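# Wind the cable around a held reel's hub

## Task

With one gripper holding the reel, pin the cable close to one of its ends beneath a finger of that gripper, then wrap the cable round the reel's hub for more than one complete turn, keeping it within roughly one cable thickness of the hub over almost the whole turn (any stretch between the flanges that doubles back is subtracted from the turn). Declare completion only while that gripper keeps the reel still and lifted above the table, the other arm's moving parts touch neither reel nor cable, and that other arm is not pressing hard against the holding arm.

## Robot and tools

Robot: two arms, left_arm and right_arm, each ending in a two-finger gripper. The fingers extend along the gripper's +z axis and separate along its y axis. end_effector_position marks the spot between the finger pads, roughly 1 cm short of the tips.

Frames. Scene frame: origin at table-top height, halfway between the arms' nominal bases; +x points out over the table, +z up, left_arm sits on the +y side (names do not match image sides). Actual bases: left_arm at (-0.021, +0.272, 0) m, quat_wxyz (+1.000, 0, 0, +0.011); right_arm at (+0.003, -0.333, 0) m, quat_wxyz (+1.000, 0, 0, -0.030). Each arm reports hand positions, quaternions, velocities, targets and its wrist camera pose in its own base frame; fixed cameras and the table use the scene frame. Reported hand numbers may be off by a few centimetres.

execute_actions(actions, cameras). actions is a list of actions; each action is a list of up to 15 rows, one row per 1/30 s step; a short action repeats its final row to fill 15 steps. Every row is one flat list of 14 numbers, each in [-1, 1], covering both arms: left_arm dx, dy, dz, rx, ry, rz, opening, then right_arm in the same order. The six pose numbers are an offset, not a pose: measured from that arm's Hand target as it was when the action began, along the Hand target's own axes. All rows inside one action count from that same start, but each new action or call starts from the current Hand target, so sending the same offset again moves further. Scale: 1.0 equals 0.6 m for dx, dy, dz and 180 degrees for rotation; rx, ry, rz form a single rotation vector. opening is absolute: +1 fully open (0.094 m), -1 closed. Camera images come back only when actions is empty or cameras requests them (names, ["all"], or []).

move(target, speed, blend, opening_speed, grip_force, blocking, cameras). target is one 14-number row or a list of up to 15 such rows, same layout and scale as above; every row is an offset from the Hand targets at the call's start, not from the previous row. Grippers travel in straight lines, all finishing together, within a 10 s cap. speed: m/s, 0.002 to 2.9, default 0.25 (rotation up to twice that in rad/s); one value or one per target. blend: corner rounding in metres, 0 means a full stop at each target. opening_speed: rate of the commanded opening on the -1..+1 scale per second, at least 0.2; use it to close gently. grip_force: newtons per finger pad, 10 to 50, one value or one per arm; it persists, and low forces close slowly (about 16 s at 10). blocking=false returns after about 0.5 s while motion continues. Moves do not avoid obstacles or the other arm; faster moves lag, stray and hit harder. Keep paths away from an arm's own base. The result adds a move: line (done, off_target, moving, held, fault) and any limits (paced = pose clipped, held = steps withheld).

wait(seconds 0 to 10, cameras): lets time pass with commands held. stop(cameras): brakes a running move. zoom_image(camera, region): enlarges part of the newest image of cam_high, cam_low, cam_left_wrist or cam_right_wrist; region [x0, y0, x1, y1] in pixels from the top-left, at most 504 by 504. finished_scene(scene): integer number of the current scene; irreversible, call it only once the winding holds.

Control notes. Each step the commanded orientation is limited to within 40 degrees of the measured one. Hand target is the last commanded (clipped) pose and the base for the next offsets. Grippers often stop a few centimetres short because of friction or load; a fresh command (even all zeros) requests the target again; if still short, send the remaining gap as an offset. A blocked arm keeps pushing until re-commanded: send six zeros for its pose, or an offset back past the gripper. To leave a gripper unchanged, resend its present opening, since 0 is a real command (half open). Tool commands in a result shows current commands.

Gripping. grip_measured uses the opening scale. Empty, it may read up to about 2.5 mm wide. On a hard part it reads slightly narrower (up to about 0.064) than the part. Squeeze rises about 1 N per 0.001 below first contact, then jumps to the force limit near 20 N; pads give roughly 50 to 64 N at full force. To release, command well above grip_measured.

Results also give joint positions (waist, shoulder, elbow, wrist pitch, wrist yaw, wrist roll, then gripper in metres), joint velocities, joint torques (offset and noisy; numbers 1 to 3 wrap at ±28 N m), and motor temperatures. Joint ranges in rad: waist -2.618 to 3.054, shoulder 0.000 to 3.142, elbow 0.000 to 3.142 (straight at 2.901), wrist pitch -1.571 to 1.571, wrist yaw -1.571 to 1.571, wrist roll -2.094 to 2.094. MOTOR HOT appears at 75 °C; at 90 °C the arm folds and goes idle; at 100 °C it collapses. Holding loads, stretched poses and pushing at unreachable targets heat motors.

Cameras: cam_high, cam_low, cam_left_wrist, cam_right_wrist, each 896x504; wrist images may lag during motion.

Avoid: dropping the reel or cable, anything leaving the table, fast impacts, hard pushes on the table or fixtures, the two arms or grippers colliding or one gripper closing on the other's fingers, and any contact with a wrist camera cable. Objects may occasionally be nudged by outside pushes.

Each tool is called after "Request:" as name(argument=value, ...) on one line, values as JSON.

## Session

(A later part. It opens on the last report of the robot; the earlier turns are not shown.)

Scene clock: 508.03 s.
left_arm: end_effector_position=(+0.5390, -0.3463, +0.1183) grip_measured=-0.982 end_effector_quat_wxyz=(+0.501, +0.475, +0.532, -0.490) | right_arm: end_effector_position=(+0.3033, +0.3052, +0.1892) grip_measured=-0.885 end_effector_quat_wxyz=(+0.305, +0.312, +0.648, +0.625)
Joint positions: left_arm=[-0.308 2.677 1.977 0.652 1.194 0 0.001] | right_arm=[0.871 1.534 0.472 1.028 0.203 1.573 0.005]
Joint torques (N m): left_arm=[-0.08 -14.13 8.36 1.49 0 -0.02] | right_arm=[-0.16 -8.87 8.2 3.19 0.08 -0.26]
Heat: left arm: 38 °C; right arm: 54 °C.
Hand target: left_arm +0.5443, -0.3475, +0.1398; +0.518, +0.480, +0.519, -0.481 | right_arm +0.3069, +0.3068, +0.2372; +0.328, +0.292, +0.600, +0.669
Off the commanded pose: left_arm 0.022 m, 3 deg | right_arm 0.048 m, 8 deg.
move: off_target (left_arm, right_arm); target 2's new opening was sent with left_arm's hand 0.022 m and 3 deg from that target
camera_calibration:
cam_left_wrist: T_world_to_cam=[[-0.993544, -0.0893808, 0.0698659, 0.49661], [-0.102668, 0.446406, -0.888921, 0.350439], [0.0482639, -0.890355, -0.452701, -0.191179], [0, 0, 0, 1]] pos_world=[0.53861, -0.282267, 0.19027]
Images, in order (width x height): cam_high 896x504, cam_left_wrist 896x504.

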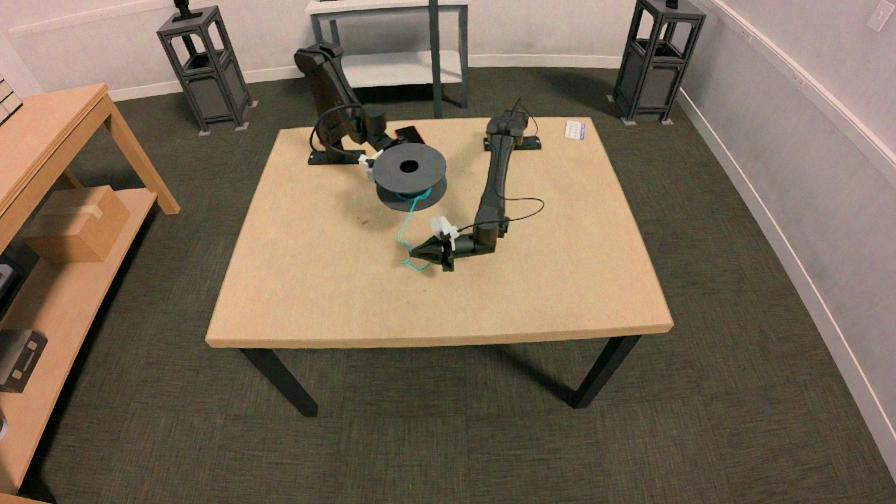

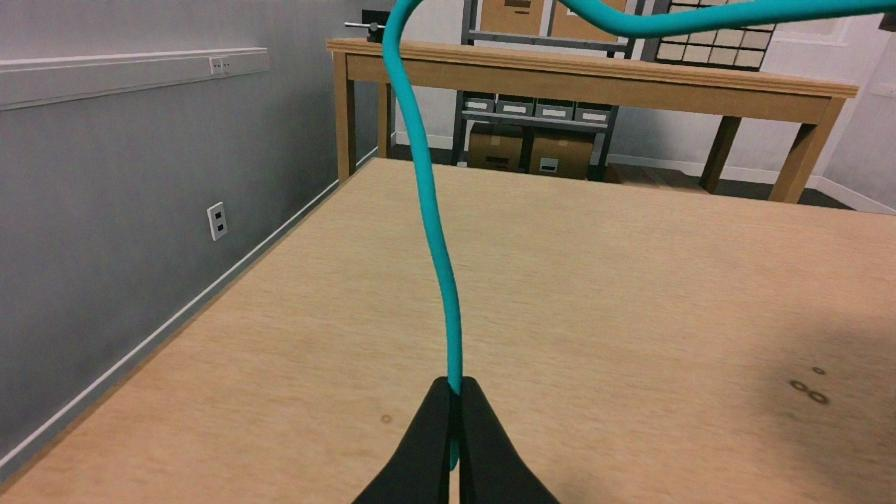

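Request:
move(target=[[-0.167,0.022,-0.162,0,0,0,-1,0,0,0,0,0,0,-1],[-0.2,-0.093,-0.387,-0.12,0,0,-1,0,0,0,0,0,0,-1],[-0.2,-0.29,-0.50,-0.25,0,0,-1,0,0,0,0,0,0,-1]], speed=0.13, blend=[0.03,0.03,0], cameras=["all"])

Scene clock: 514.93 s.
left_arm: end_effector_position=(+0.3504, -0.0642, +0.2600) grip_measured=-0.982 end_effector_quat_wxyz=(+0.659, +0.250, +0.663, -0.251) | right_arm: end_effector_position=(+0.3033, +0.3052, +0.1892) grip_measured=-0.885 end_effector_quat_wxyz=(+0.305, +0.312, +0.648, +0.625)
Joint positions: left_arm=[0.247 1.187 0.532 0.646 0.972 0.004 0.001] | right_arm=[0.871 1.534 0.472 1.028 0.203 1.573 0.005]
Joint torques (N m): left_arm=[0.61 -3.9 5.19 1.67 -0.06 -0.02] | right_arm=[-0.16 -8.85 8.23 3.2 0.08 -0.27]
Heat: left arm: 39 °C; right arm: 54 °C.
Hand target: left_arm +0.3484, -0.0615, +0.2605; +0.662, +0.246, +0.664, -0.246 | right_arm +0.3069, +0.3068, +0.2372; +0.328, +0.292, +0.600, +0.669
Off the commanded pose: left_arm 0.003 m, 1 deg | right_arm 0.048 m, 8 deg.
move: off_target (right_arm)
camera_calibration:
cam_left_wrist: T_world_to_cam=[[-0.647861, -0.761199, 0.0292025, 0.170765], [-0.353566, 0.266523, -0.896636, 0.409475], [0.674736, -0.59122, -0.441804, -0.0699147], [0, 0, 0, 1]] pos_world=[0.302582, -0.0204834, 0.331275]
cam_right_wrist: T_world_to_cam=[[-0.027578, -0.00765517, -0.99959, 0.203632], [-0.8806, 0.473409, 0.0206697, 0.156046], [0.473057, 0.88081, -0.0197968, -0.315207], [0, 0, 0, 1]] pos_world=[0.292141, 0.205323, 0.194083]

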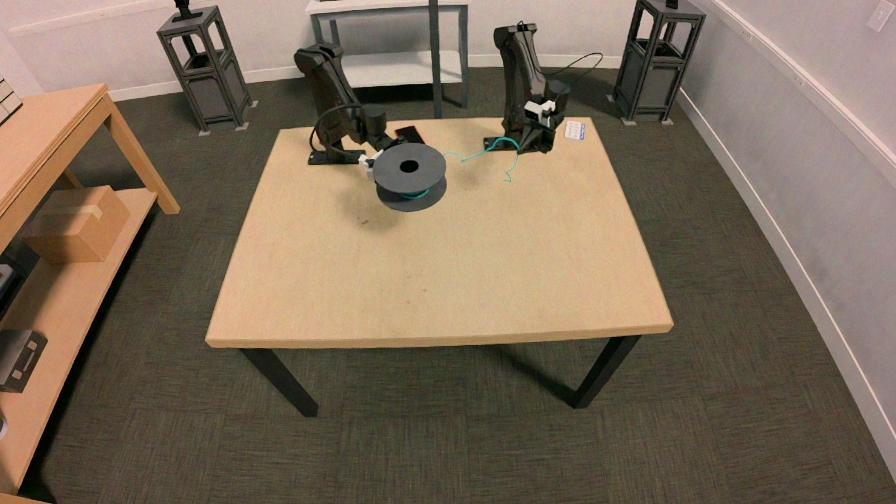

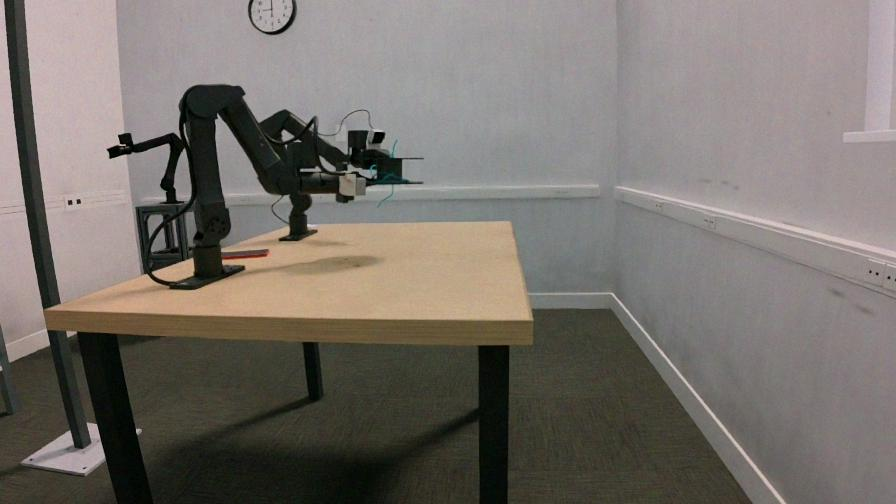

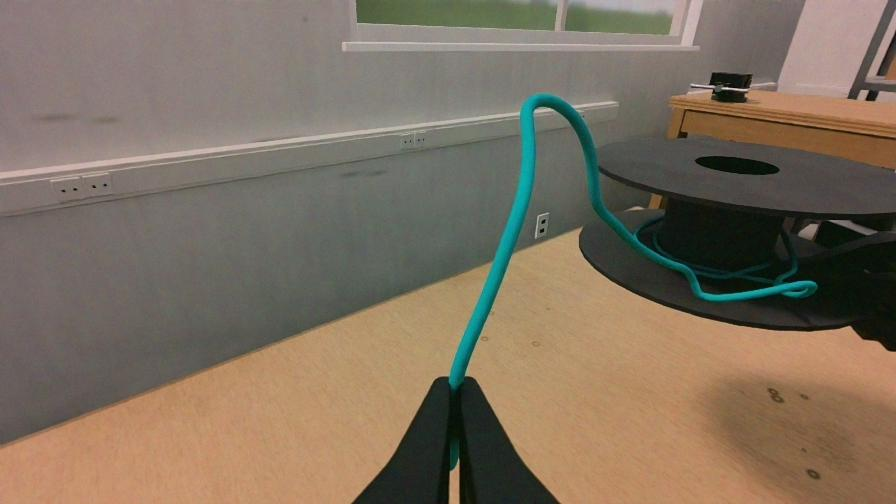

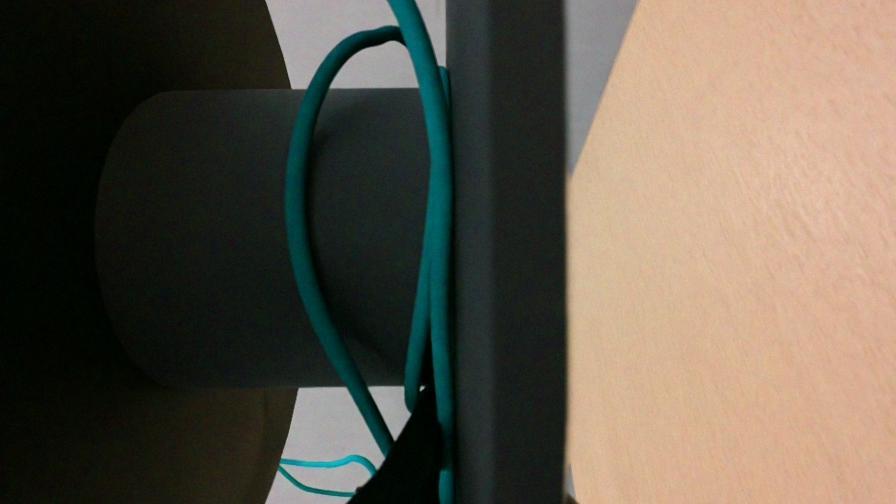

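Request:
zoom_image(camera="cam_left_wrist", region=[560, 130, 896, 340])

Scaled by 1.500 from the camera's 896x504 image, which has a finer 1280x720 frame.

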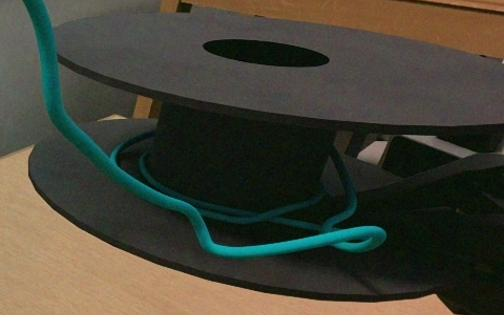

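Request:
move(target=[[0.02,-0.08,-0.195,0,0,0,-1,0,0,0,0,0,0,-1]], speed=0.13, cameras=["cam_left_wrist","cam_right_wrist"])

Request:
zoom_image(camera="cam_left_wrist", region=[560, 100, 896, 340])

Scene clock: 518.40 s.
left_arm: end_effector_position=(+0.2301, -0.0214, +0.2489) grip_measured=-0.982 end_effector_quat_wxyz=(+0.662, +0.242, +0.664, -0.249) | right_arm: end_effector_position=(+0.3033, +0.3052, +0.1892) grip_measured=-0.885 end_effector_quat_wxyz=(+0.305, +0.312, +0.648, +0.625)
Joint positions: left_arm=[0.793 0.673 0.295 0.382 1.502 -0.015 0.001] | right_arm=[0.871 1.534 0.472 1.028 0.203 1.573 0.005]
Joint torques (N m): left_arm=[0.72 -0.09 5.98 1.28 0.1 0.1] | right_arm=[-0.14 -8.87 8.24 3.22 0.07 -0.26]
Heat: left arm: 38 °C; right arm: 54 °C.
Hand target: left_arm +0.2284, -0.0217, +0.2488; +0.662, +0.245, +0.664, -0.246 | right_arm +0.3069, +0.3068, +0.2372; +0.328, +0.292, +0.600, +0.669
Off the commanded pose: left_arm 0.002 m, 1 deg | right_arm 0.048 m, 8 deg.
move: off_target (right_arm)
camera_calibration:
cam_left_wrist: T_world_to_cam=[[-0.635512, -0.771217, 0.0367195, 0.120848], [-0.35823, 0.252397, -0.89887, 0.346912], [0.683956, -0.584397, -0.436674, 0.028356], [0, 0, 0, 1]] pos_world=[0.18168, 0.0222112, 0.319774]
cam_right_wrist: T_world_to_cam=[[-0.027578, -0.00765517, -0.99959, 0.203632], [-0.8806, 0.473409, 0.0206697, 0.156046], [0.473057, 0.88081, -0.0197968, -0.315207], [0, 0, 0, 1]] pos_world=[0.292141, 0.205323, 0.194083]
Images, in order (width x height): cam_left_wrist 896x504, cam_right_wrist 896x504.

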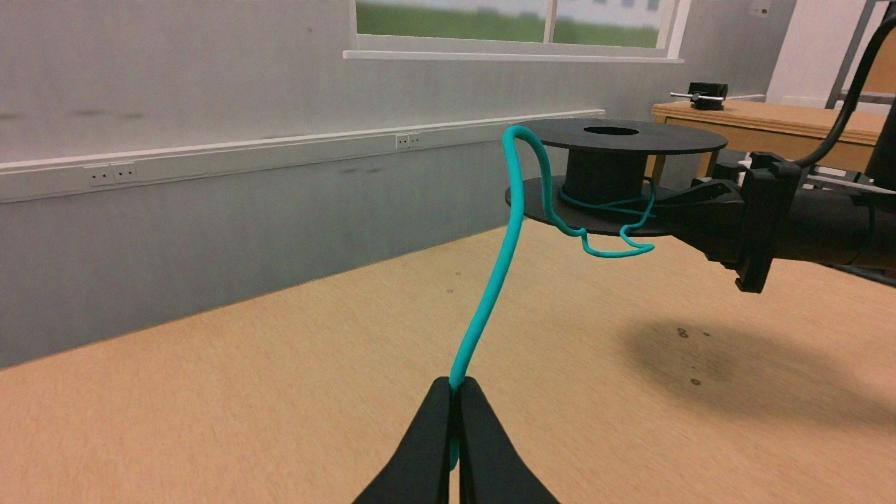

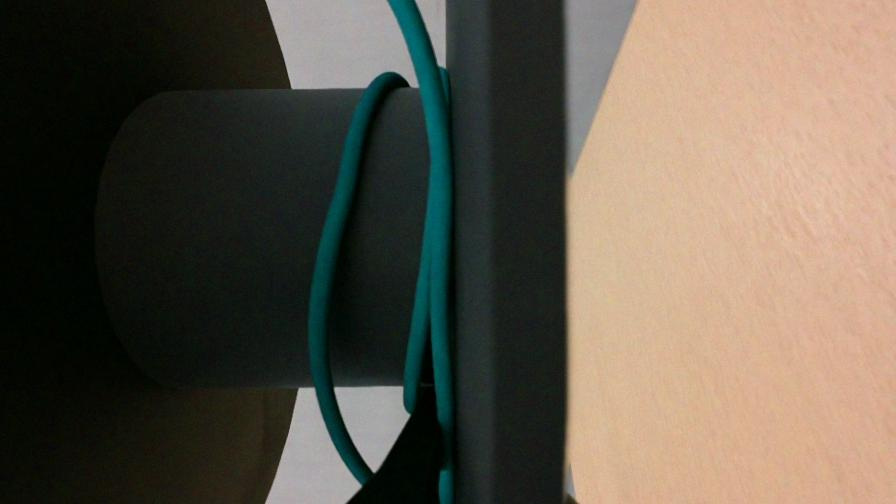

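Scaled by 1.500 from the camera's 896x504 image, which has a finer 1280x720 frame.

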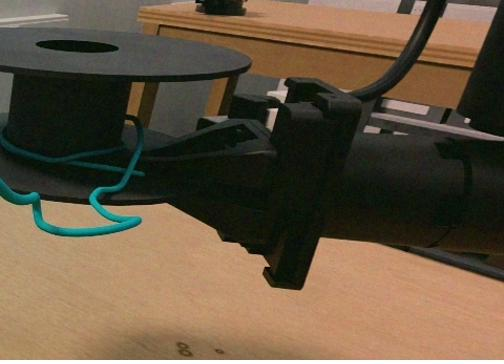

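Request:
move(target=[[-0.18,-0.015,-0.12,0,0,0,-1,0,0,0,0,0,0,-1]], speed=0.12, cameras=["all"])

Request:
zoom_image(camera="cam_left_wrist", region=[500, 200, 896, 440])

Scene clock: 521.40 s.
left_arm: end_effector_position=(+0.1834, +0.0222, +0.3513) grip_measured=-0.982 end_effector_quat_wxyz=(+0.705, +0.035, +0.707, -0.052) | right_arm: end_effector_position=(+0.3027, +0.3060, +0.1892) grip_measured=-0.885 end_effector_quat_wxyz=(+0.303, +0.310, +0.648, +0.626)
Joint positions: left_arm=[1.45 0.271 0.56 0.23 1.574 -0.542 0.001] | right_arm=[0.871 1.534 0.472 1.028 0.197 1.573 0.005]
Joint torques (N m): left_arm=[0.72 2.37 6.75 1.01 -0.23 -0.04] | right_arm=[-0.16 -8.87 8.23 3.22 0.13 -0.25]
Heat: left arm: 37 °C; right arm: 54 °C.
Hand target: left_arm +0.1682, +0.0181, +0.3570; +0.662, +0.246, +0.664, -0.246 | right_arm +0.3070, +0.3068, +0.2372; +0.328, +0.292, +0.599, +0.669
Off the commanded pose: left_arm 0.017 m, 34 deg | right_arm 0.048 m, 8 deg.
joint sent to its limit (left arm) — joint 5 (wrist yaw), upper limit. The joint targets are off in position and orientation.
move: off_target (left_arm, right_arm)
camera_calibration:
cam_left_wrist: T_world_to_cam=[[-0.103194, -0.993478, 0.0484921, 0.0242295], [-0.44096, 0.00199461, -0.897525, 0.431454], [0.891575, -0.114002, -0.43829, 0.0826081], [0, 0, 0, 1]] pos_world=[0.119103, 0.0326285, 0.422272]
cam_right_wrist: T_world_to_cam=[[-0.0276638, -0.00763292, -0.999588, 0.203554], [-0.883313, 0.468319, 0.0208697, 0.157453], [0.467966, 0.883527, -0.0196977, -0.314865], [0, 0, 0, 1]] pos_world=[0.292057, 0.206007, 0.193982]

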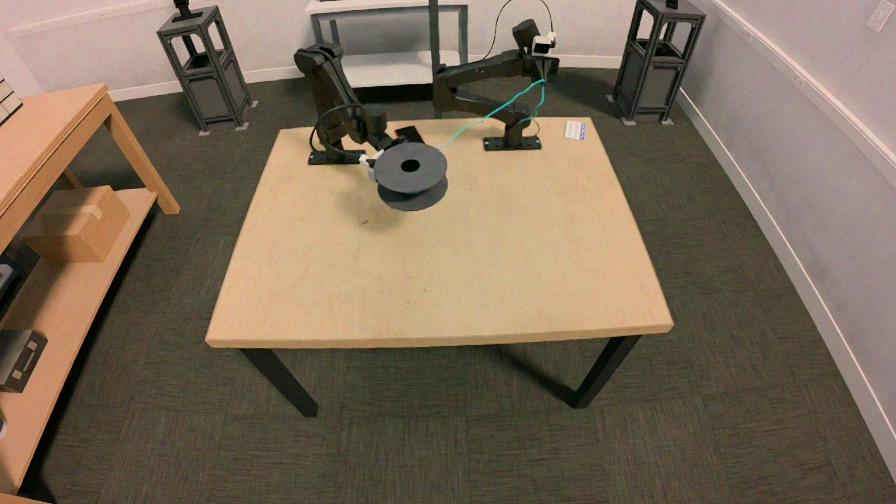

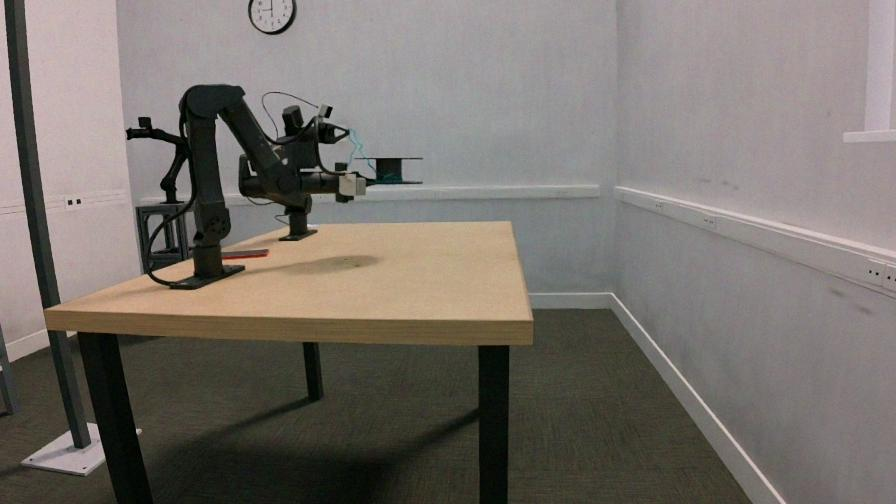

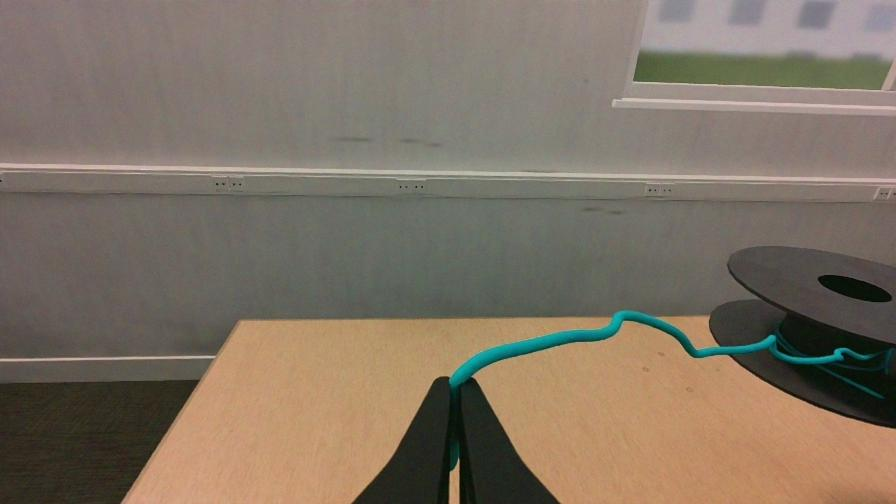

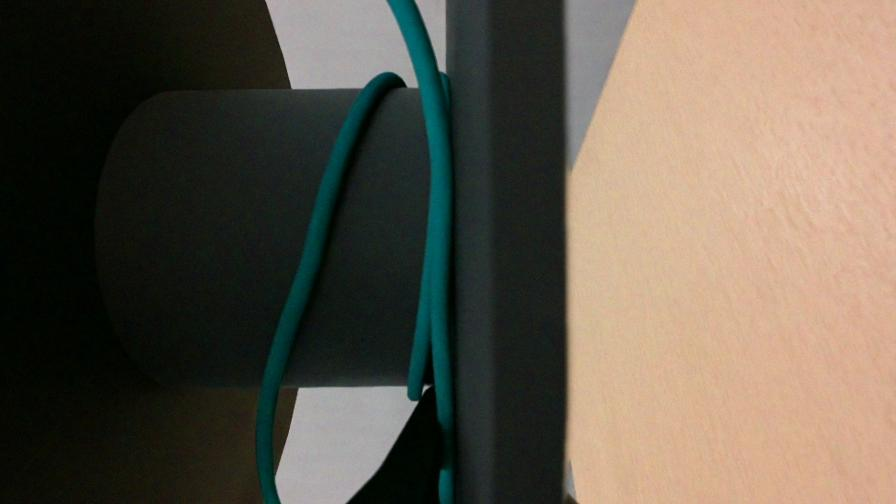

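Scaled by 1.273 from the camera's 896x504 image, which has a finer 1280x720 frame.

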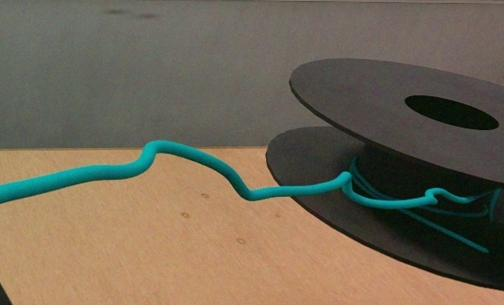

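Request:
move(target=[[-0.02,0.0,0.01,-0.19,0,0,-1,-0.066,0.006,-0.051,0,0,0,-1]], speed=0.08, cameras=["all"])

Request:
zoom_image(camera="cam_left_wrist", region=[500, 200, 896, 440])

Scene clock: 524.13 s.
left_arm: end_effector_position=(+0.1815, +0.0167, +0.3631) grip_measured=-0.982 end_effector_quat_wxyz=(+0.706, +0.026, +0.707, -0.037) | right_arm: end_effector_position=(+0.2991, +0.2730, +0.2096) grip_measured=-0.885 end_effector_quat_wxyz=(+0.289, +0.286, +0.641, +0.651)
Joint positions: left_arm=[1.484 0.252 0.602 0.23 1.574 -0.597 0.001] | right_arm=[0.742 1.379 0.389 1.006 0.009 1.573 0.005]
Joint torques (N m): left_arm=[1.24 2.97 6.83 0.95 -0.21 -0.11] | right_arm=[-1.47 -7.51 5.6 3.03 0.53 -0.07]
Heat: left arm: 36 °C; right arm: 54 °C.
Hand target: left_arm +0.1727, +0.0143, +0.3690; +0.705, +0.040, +0.707, -0.039 | right_arm +0.3070, +0.2565, +0.2374; +0.328, +0.292, +0.600, +0.669
Off the commanded pose: left_arm 0.011 m, 2 deg | right_arm 0.033 m, 7 deg.
joint sent to its limit (left arm) — joint 5 (wrist yaw), upper limit. The joint targets are off in position, not in orientation.
move: off_target (left_arm, right_arm)
camera_calibration:
cam_left_wrist: T_world_to_cam=[[-0.0693919, -0.996723, 0.041565, 0.014423], [-0.440372, -0.00678063, -0.89779, 0.441351], [0.89513, -0.0806034, -0.438458, 0.0876528], [0, 0, 0, 1]] pos_world=[0.116899, 0.0244335, 0.434073]
cam_right_wrist: T_world_to_cam=[[0.00467448, 0.0285649, -0.999581, 0.204099], [-0.909749, 0.41509, 0.00760758, 0.194518], [0.415133, 0.909332, 0.0279272, -0.284913], [0, 0, 0, 1]] pos_world=[0.294285, 0.172508, 0.210491]

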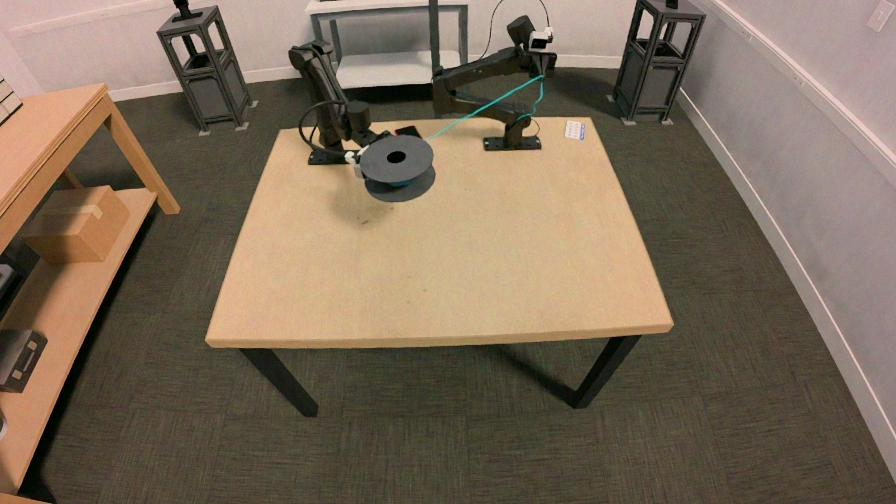

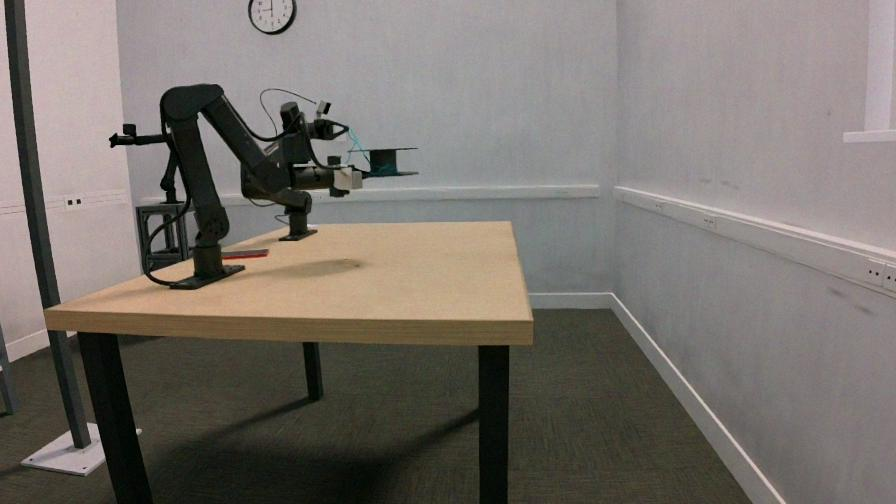

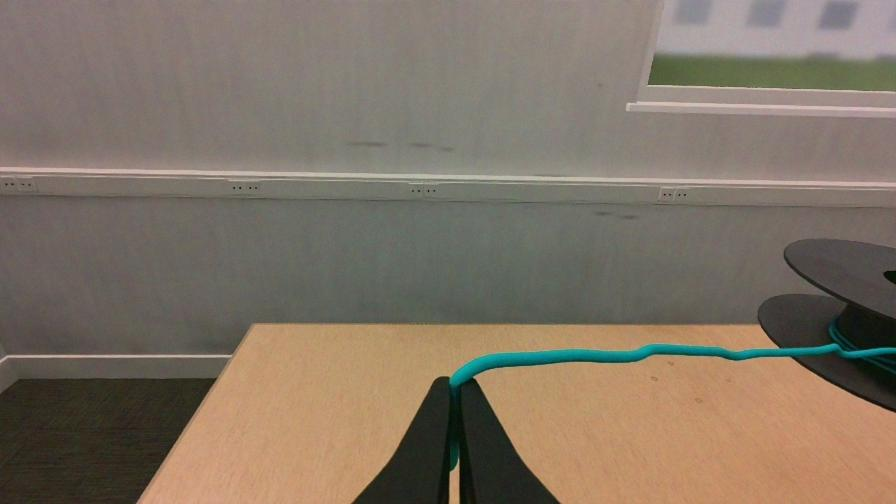

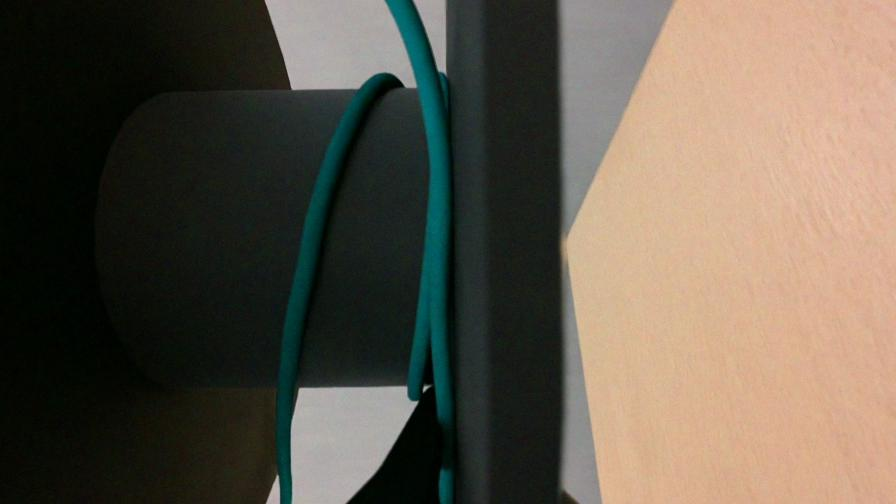

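Scaled by 1.273 from the camera's 896x504 image, which has a finer 1280x720 frame.

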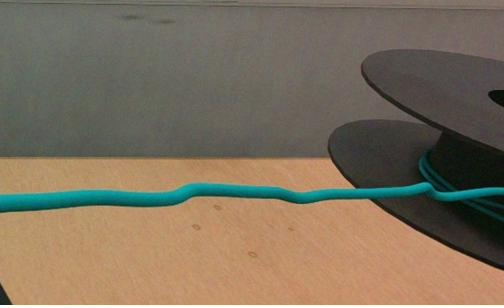

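Request:
move(target=[[0.315,-0.018,0.047,0.05,0,0,-1,0,0.167,0.018,0,0,-0.36,-1]], speed=0.14, cameras=["all"])

Scene clock: 531.40 s.
left_arm: end_effector_position=(+0.1989, +0.0023, +0.1832) grip_measured=-0.982 end_effector_quat_wxyz=(+0.685, +0.105, +0.714, -0.106) | right_arm: end_effector_position=(+0.3055, +0.2591, +0.2797) grip_measured=-0.885 end_effector_quat_wxyz=(+0.584, -0.083, +0.722, +0.361)
Joint positions: left_arm=[1.107 0.013 0.118 -0.349 1.401 0.233 0.001] | right_arm=[0.727 1.125 0.632 0.437 0.059 0.442 0.005]
Joint torques (N m): left_arm=[-0.69 1.77 5.14 1.35 0.1 0.14] | right_arm=[-0.38 -6.63 10.78 3.27 0.04 -0.1]
Motor temperatures (°C): left_arm=[20 35 26 29 20 19 21] | right_arm=[22 28 30 55 23 19 24]
Heat: left arm: 35 °C; right arm: 55 °C.
Hand target: left_arm +0.1991, +0.0006, +0.1798; +0.700, +0.095, +0.702, -0.095 | right_arm +0.3067, +0.2565, +0.3380; +0.635, -0.074, +0.663, +0.389
Off the commanded pose: left_arm 0.004 m, 3 deg | right_arm 0.058 m, 10 deg.
joint sent to its limit (left arm) — joint 2 (shoulder), lower limit. The joint targets are off in orientation, not in position.
move: off_target (left_arm, right_arm)
camera_calibration:
cam_left_wrist: T_world_to_cam=[[-0.2748, -0.961015, 0.0305754, 0.0515367], [-0.462431, 0.104217, -0.880509, 0.288331], [0.842996, -0.256103, -0.473043, 0.00924516], [0, 0, 0, 1]] pos_world=[0.139702, 0.0218462, 0.256675]
cam_right_wrist: T_world_to_cam=[[0.54312, -0.715738, -0.439021, 0.146127], [-0.596766, 0.0387716, -0.801478, 0.433798], [0.59067, 0.697291, -0.406071, -0.154155], [0, 0, 0, 1]] pos_world=[0.270567, 0.19526, 0.349235]

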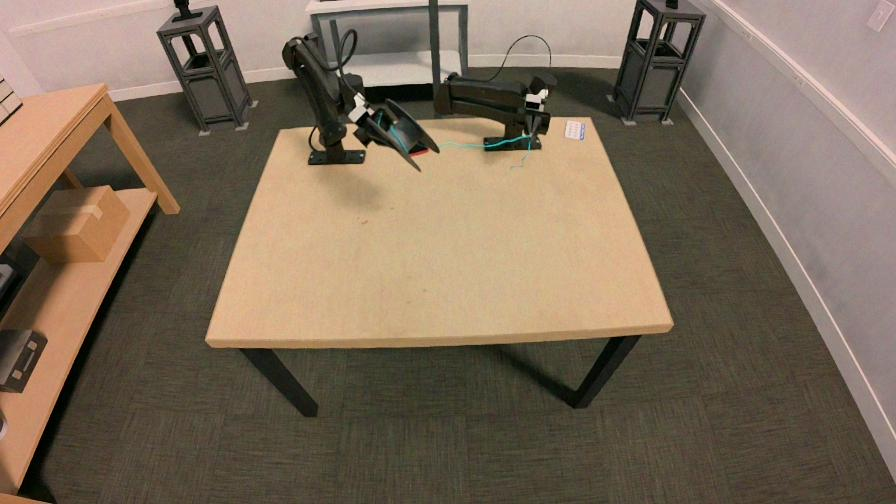

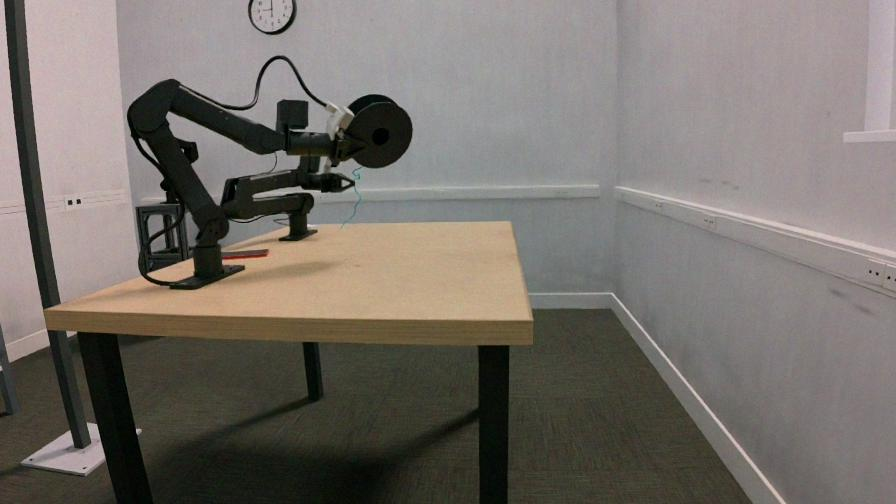

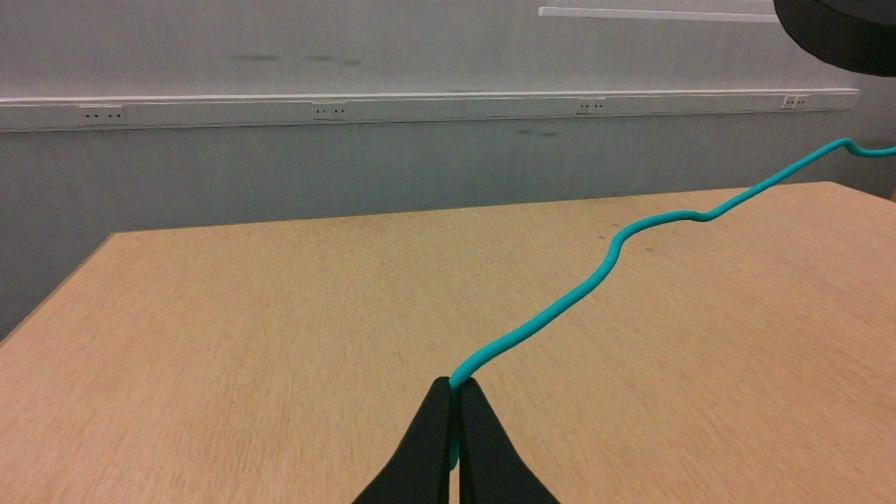

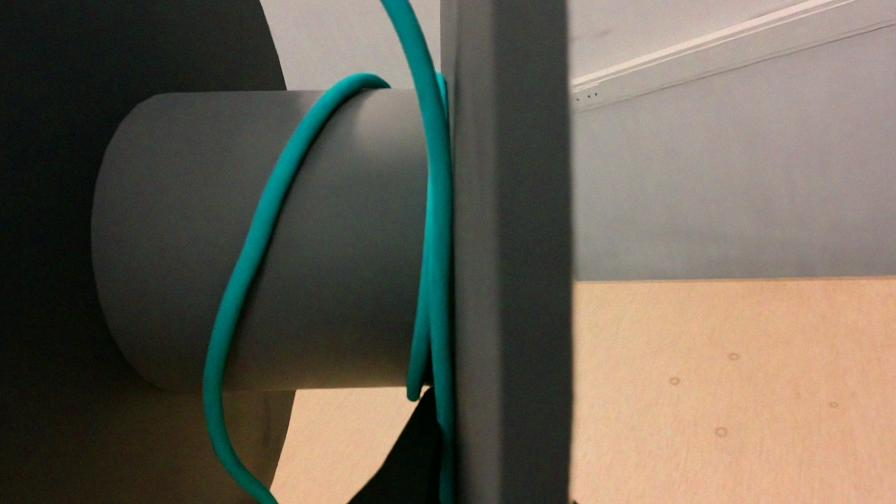

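Request:
move(target=[[0.1,-0.107,0.115,0.08,0,0,-1,-0.18,0.085,0.022,0,0,0,-1]], speed=0.1, cameras=["all"])

Scene clock: 533.57 s.
left_arm: end_effector_position=(+0.2067, -0.0334, +0.1561) grip_measured=-0.982 end_effector_quat_wxyz=(+0.657, +0.160, +0.717, -0.170) | right_arm: end_effector_position=(+0.3050, +0.2586, +0.3440) grip_measured=-0.885 end_effector_quat_wxyz=(+0.590, -0.083, +0.715, +0.365)
Joint positions: left_arm=[0.79 0.013 0.04 -0.286 1.253 0.212 0.001] | right_arm=[0.727 1.087 0.851 0.2 0.059 0.44 0.005]
Joint torques (N m): left_arm=[0.57 2.32 6.2 1.53 0.18 -0.01] | right_arm=[-0.32 -5.09 10.36 3.31 0.06 -0.07]
Motor temperatures (°C): left_arm=[20 35 26 29 20 19 21] | right_arm=[22 28 30 55 23 19 24]
Heat: left arm: 35 °C; right arm: 55 °C.
Hand target: left_arm +0.2067, -0.0324, +0.1577; +0.658, +0.161, +0.716, -0.167 (not the last commanded pose) | right_arm +0.3047, +0.2551, +0.3941; +0.635, -0.074, +0.663, +0.389 (not the last commanded pose)
Off the commanded pose: left_arm 0.072 m, 6 deg | right_arm 0.114 m, 8 deg.
move: held (left_arm; a check stopped the path), off_target (right_arm; braked when a check withheld steps of left_arm); limits=held
pose unreachable (left arm): on one or more control steps of this call, first in action 0 (counted from 0), this arm could not follow its commanded pose, so it was not sent that pose on those steps. It may still have moved: this result reports where it is.
cause: moving toward the commanded pose would bring two parts of the arm too close to each other (its upper arm (the part past joint 2) and its wrist (the part past joint 5), with joints 3 (elbow) to 5 (wrist yaw) between them, 7 mm apart when it was first held).
camera_calibration:
cam_left_wrist: T_world_to_cam=[[-0.432781, -0.899659, 0.0575746, 0.050691], [-0.479423, 0.1756, -0.859836, 0.274584], [0.763449, -0.399723, -0.507314, -0.00237388], [0, 0, 0, 1]] pos_world=[0.155392, -0.0035613, 0.231974]
cam_right_wrist: T_world_to_cam=[[0.549987, -0.710769, -0.438546, 0.1708], [-0.584304, 0.0477224, -0.81013, 0.481873], [0.596744, 0.701805, -0.389058, -0.136282], [0, 0, 0, 1]] pos_world=[0.268948, 0.194047, 0.412262]

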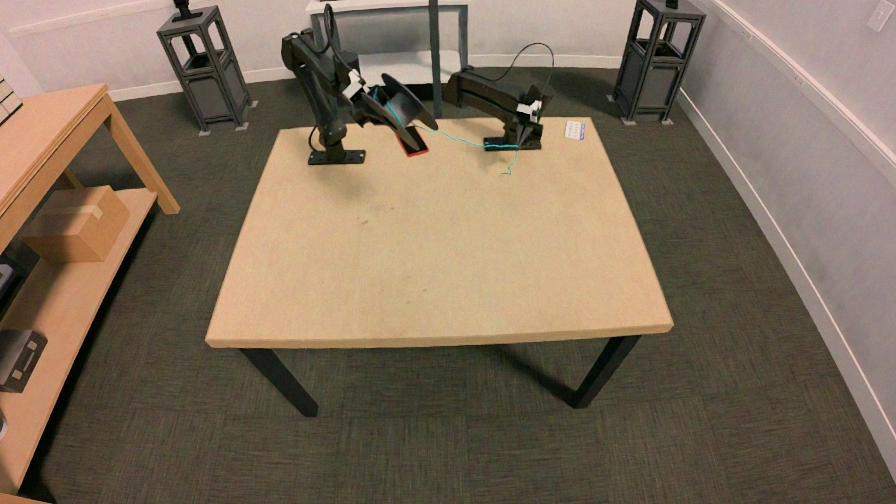

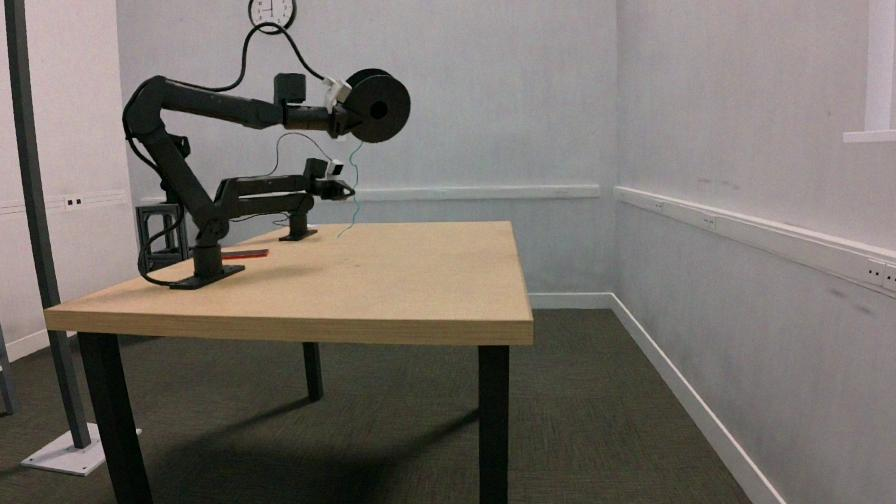

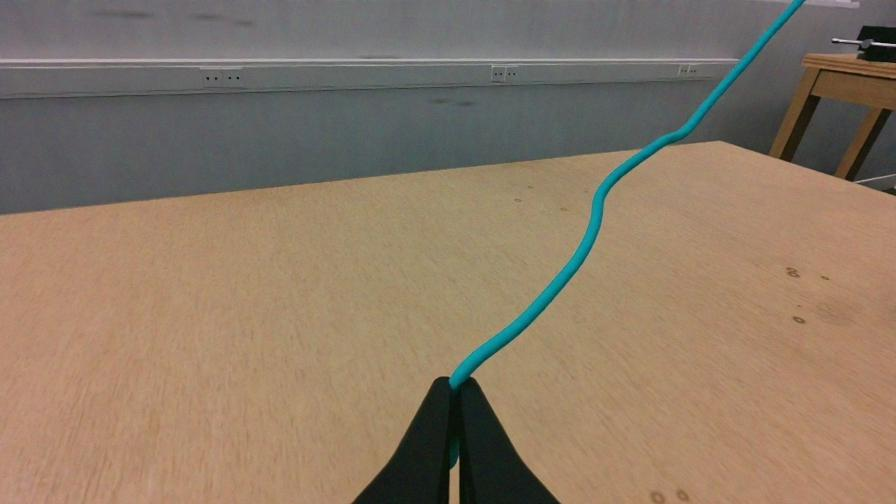

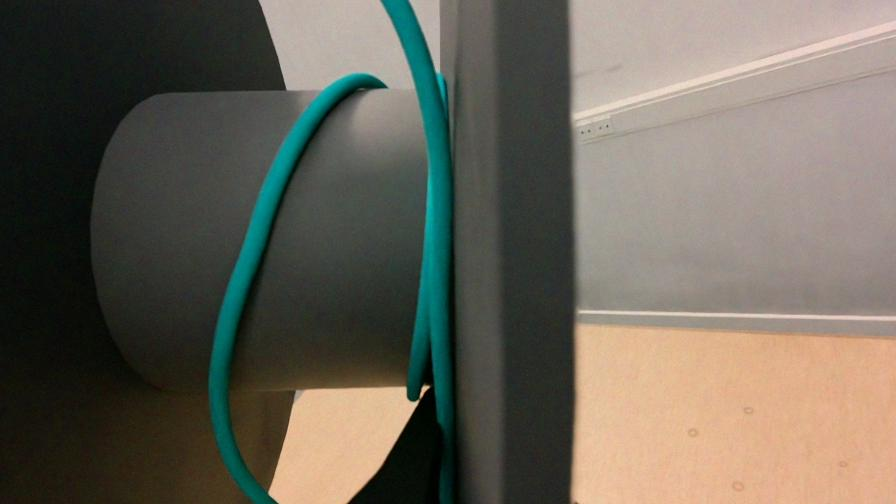

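Request:
move(target=[[0.05,-0.04,0.142,0.0,0,0,-1,-0.096,0.045,0.012,0,0,0,-1],[0.17,-0.2,0.18,0.04,0,0,-1,-0.096,0.045,0.012,0,0,0,-1]], speed=0.12, blend=[0.02,0], cameras=["all"])

Scene clock: 535.13 s.
left_arm: end_effector_position=(+0.2076, -0.0388, +0.1559) grip_measured=-0.982 end_effector_quat_wxyz=(+0.653, +0.166, +0.717, -0.177) | right_arm: end_effector_position=(+0.3046, +0.2583, +0.3493) grip_measured=-0.885 end_effector_quat_wxyz=(+0.585, -0.084, +0.722, +0.361)
Joint positions: left_arm=[0.739 0.013 0.039 -0.275 1.221 0.197 0.001] | right_arm=[0.727 1.087 0.891 0.14 0.059 0.44 0.005]
Joint torques (N m): left_arm=[0.68 2.35 6.09 1.56 0.1 0] | right_arm=[-0.24 -6.12 10.89 3.29 0.07 -0.07]
Motor temperatures (°C): left_arm=[20 34 26 29 20 19 21] | right_arm=[22 28 31 55 23 19 24]
Heat: left arm: 34 °C; right arm: 55 °C.
Hand target: left_arm +0.2077, -0.0376, +0.1560; +0.654, +0.165, +0.718, -0.175 (not the last commanded pose) | right_arm +0.3022, +0.2531, +0.4072; +0.635, -0.074, +0.664, +0.389 (not the last commanded pose)
Off the commanded pose: left_arm 0.185 m, 6 deg | right_arm 0.109 m, 9 deg.
move: held (left_arm; a check stopped the path), off_target (right_arm; braked when a check withheld steps of left_arm); path passed 0 of 2 targets; limits=held
pose unreachable (left arm): on one or more control steps of this call, first in action 0 (counted from 0), this arm could not follow its commanded pose, so it was not sent that pose on those steps. It may still have moved: this result reports where it is.
cause: moving toward the commanded pose would bring two parts of the arm too close to each other (its upper arm (the part past joint 2) and its wrist (the part past joint 5), with joints 3 (elbow) to 5 (wrist yaw) between them, 7 mm apart when it was first held).
camera_calibration:
cam_left_wrist: T_world_to_cam=[[-0.449742, -0.891148, 0.0598932, 0.0497072], [-0.480267, 0.184752, -0.857444, 0.275869], [0.753044, -0.414393, -0.51108, -0.00311371], [0, 0, 0, 1]] pos_world=[0.157191, -0.00796122, 0.231974]
cam_right_wrist: T_world_to_cam=[[0.543627, -0.71642, -0.437278, 0.175981], [-0.59605, 0.0372748, -0.802082, 0.489502], [0.590927, 0.696673, -0.406758, -0.124494], [0, 0, 0, 1]] pos_world=[0.269666, 0.194562, 0.418934]

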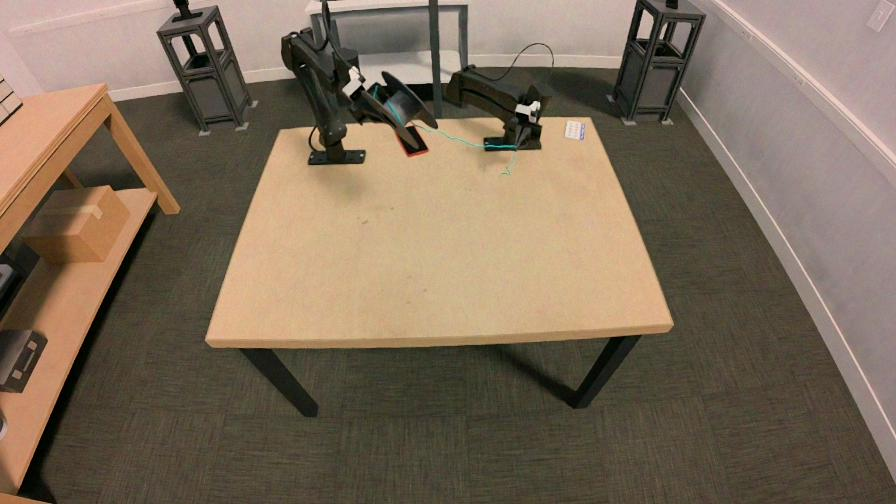

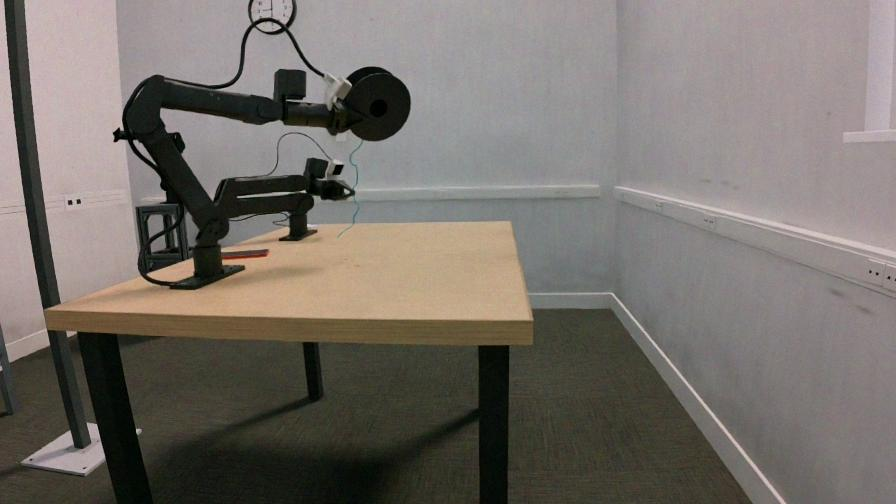

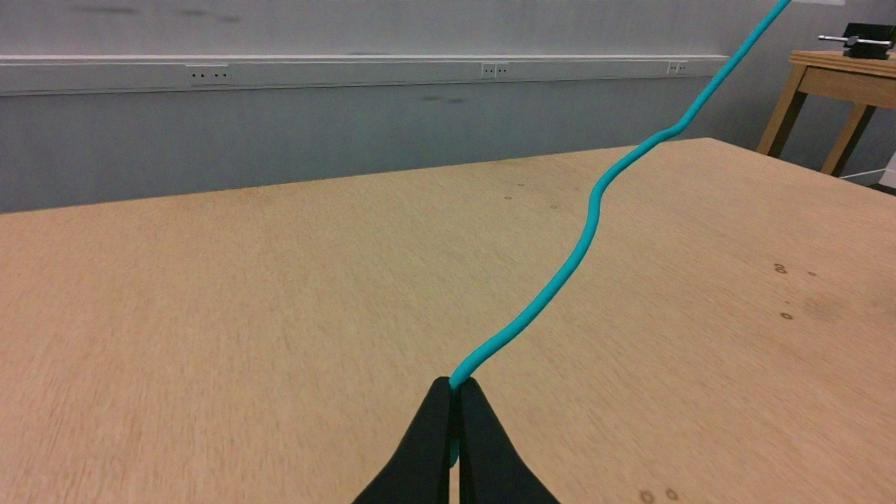

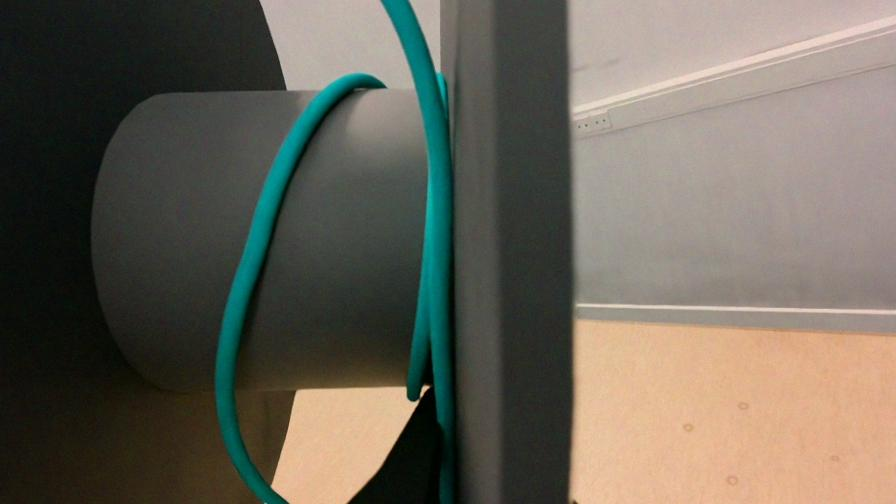

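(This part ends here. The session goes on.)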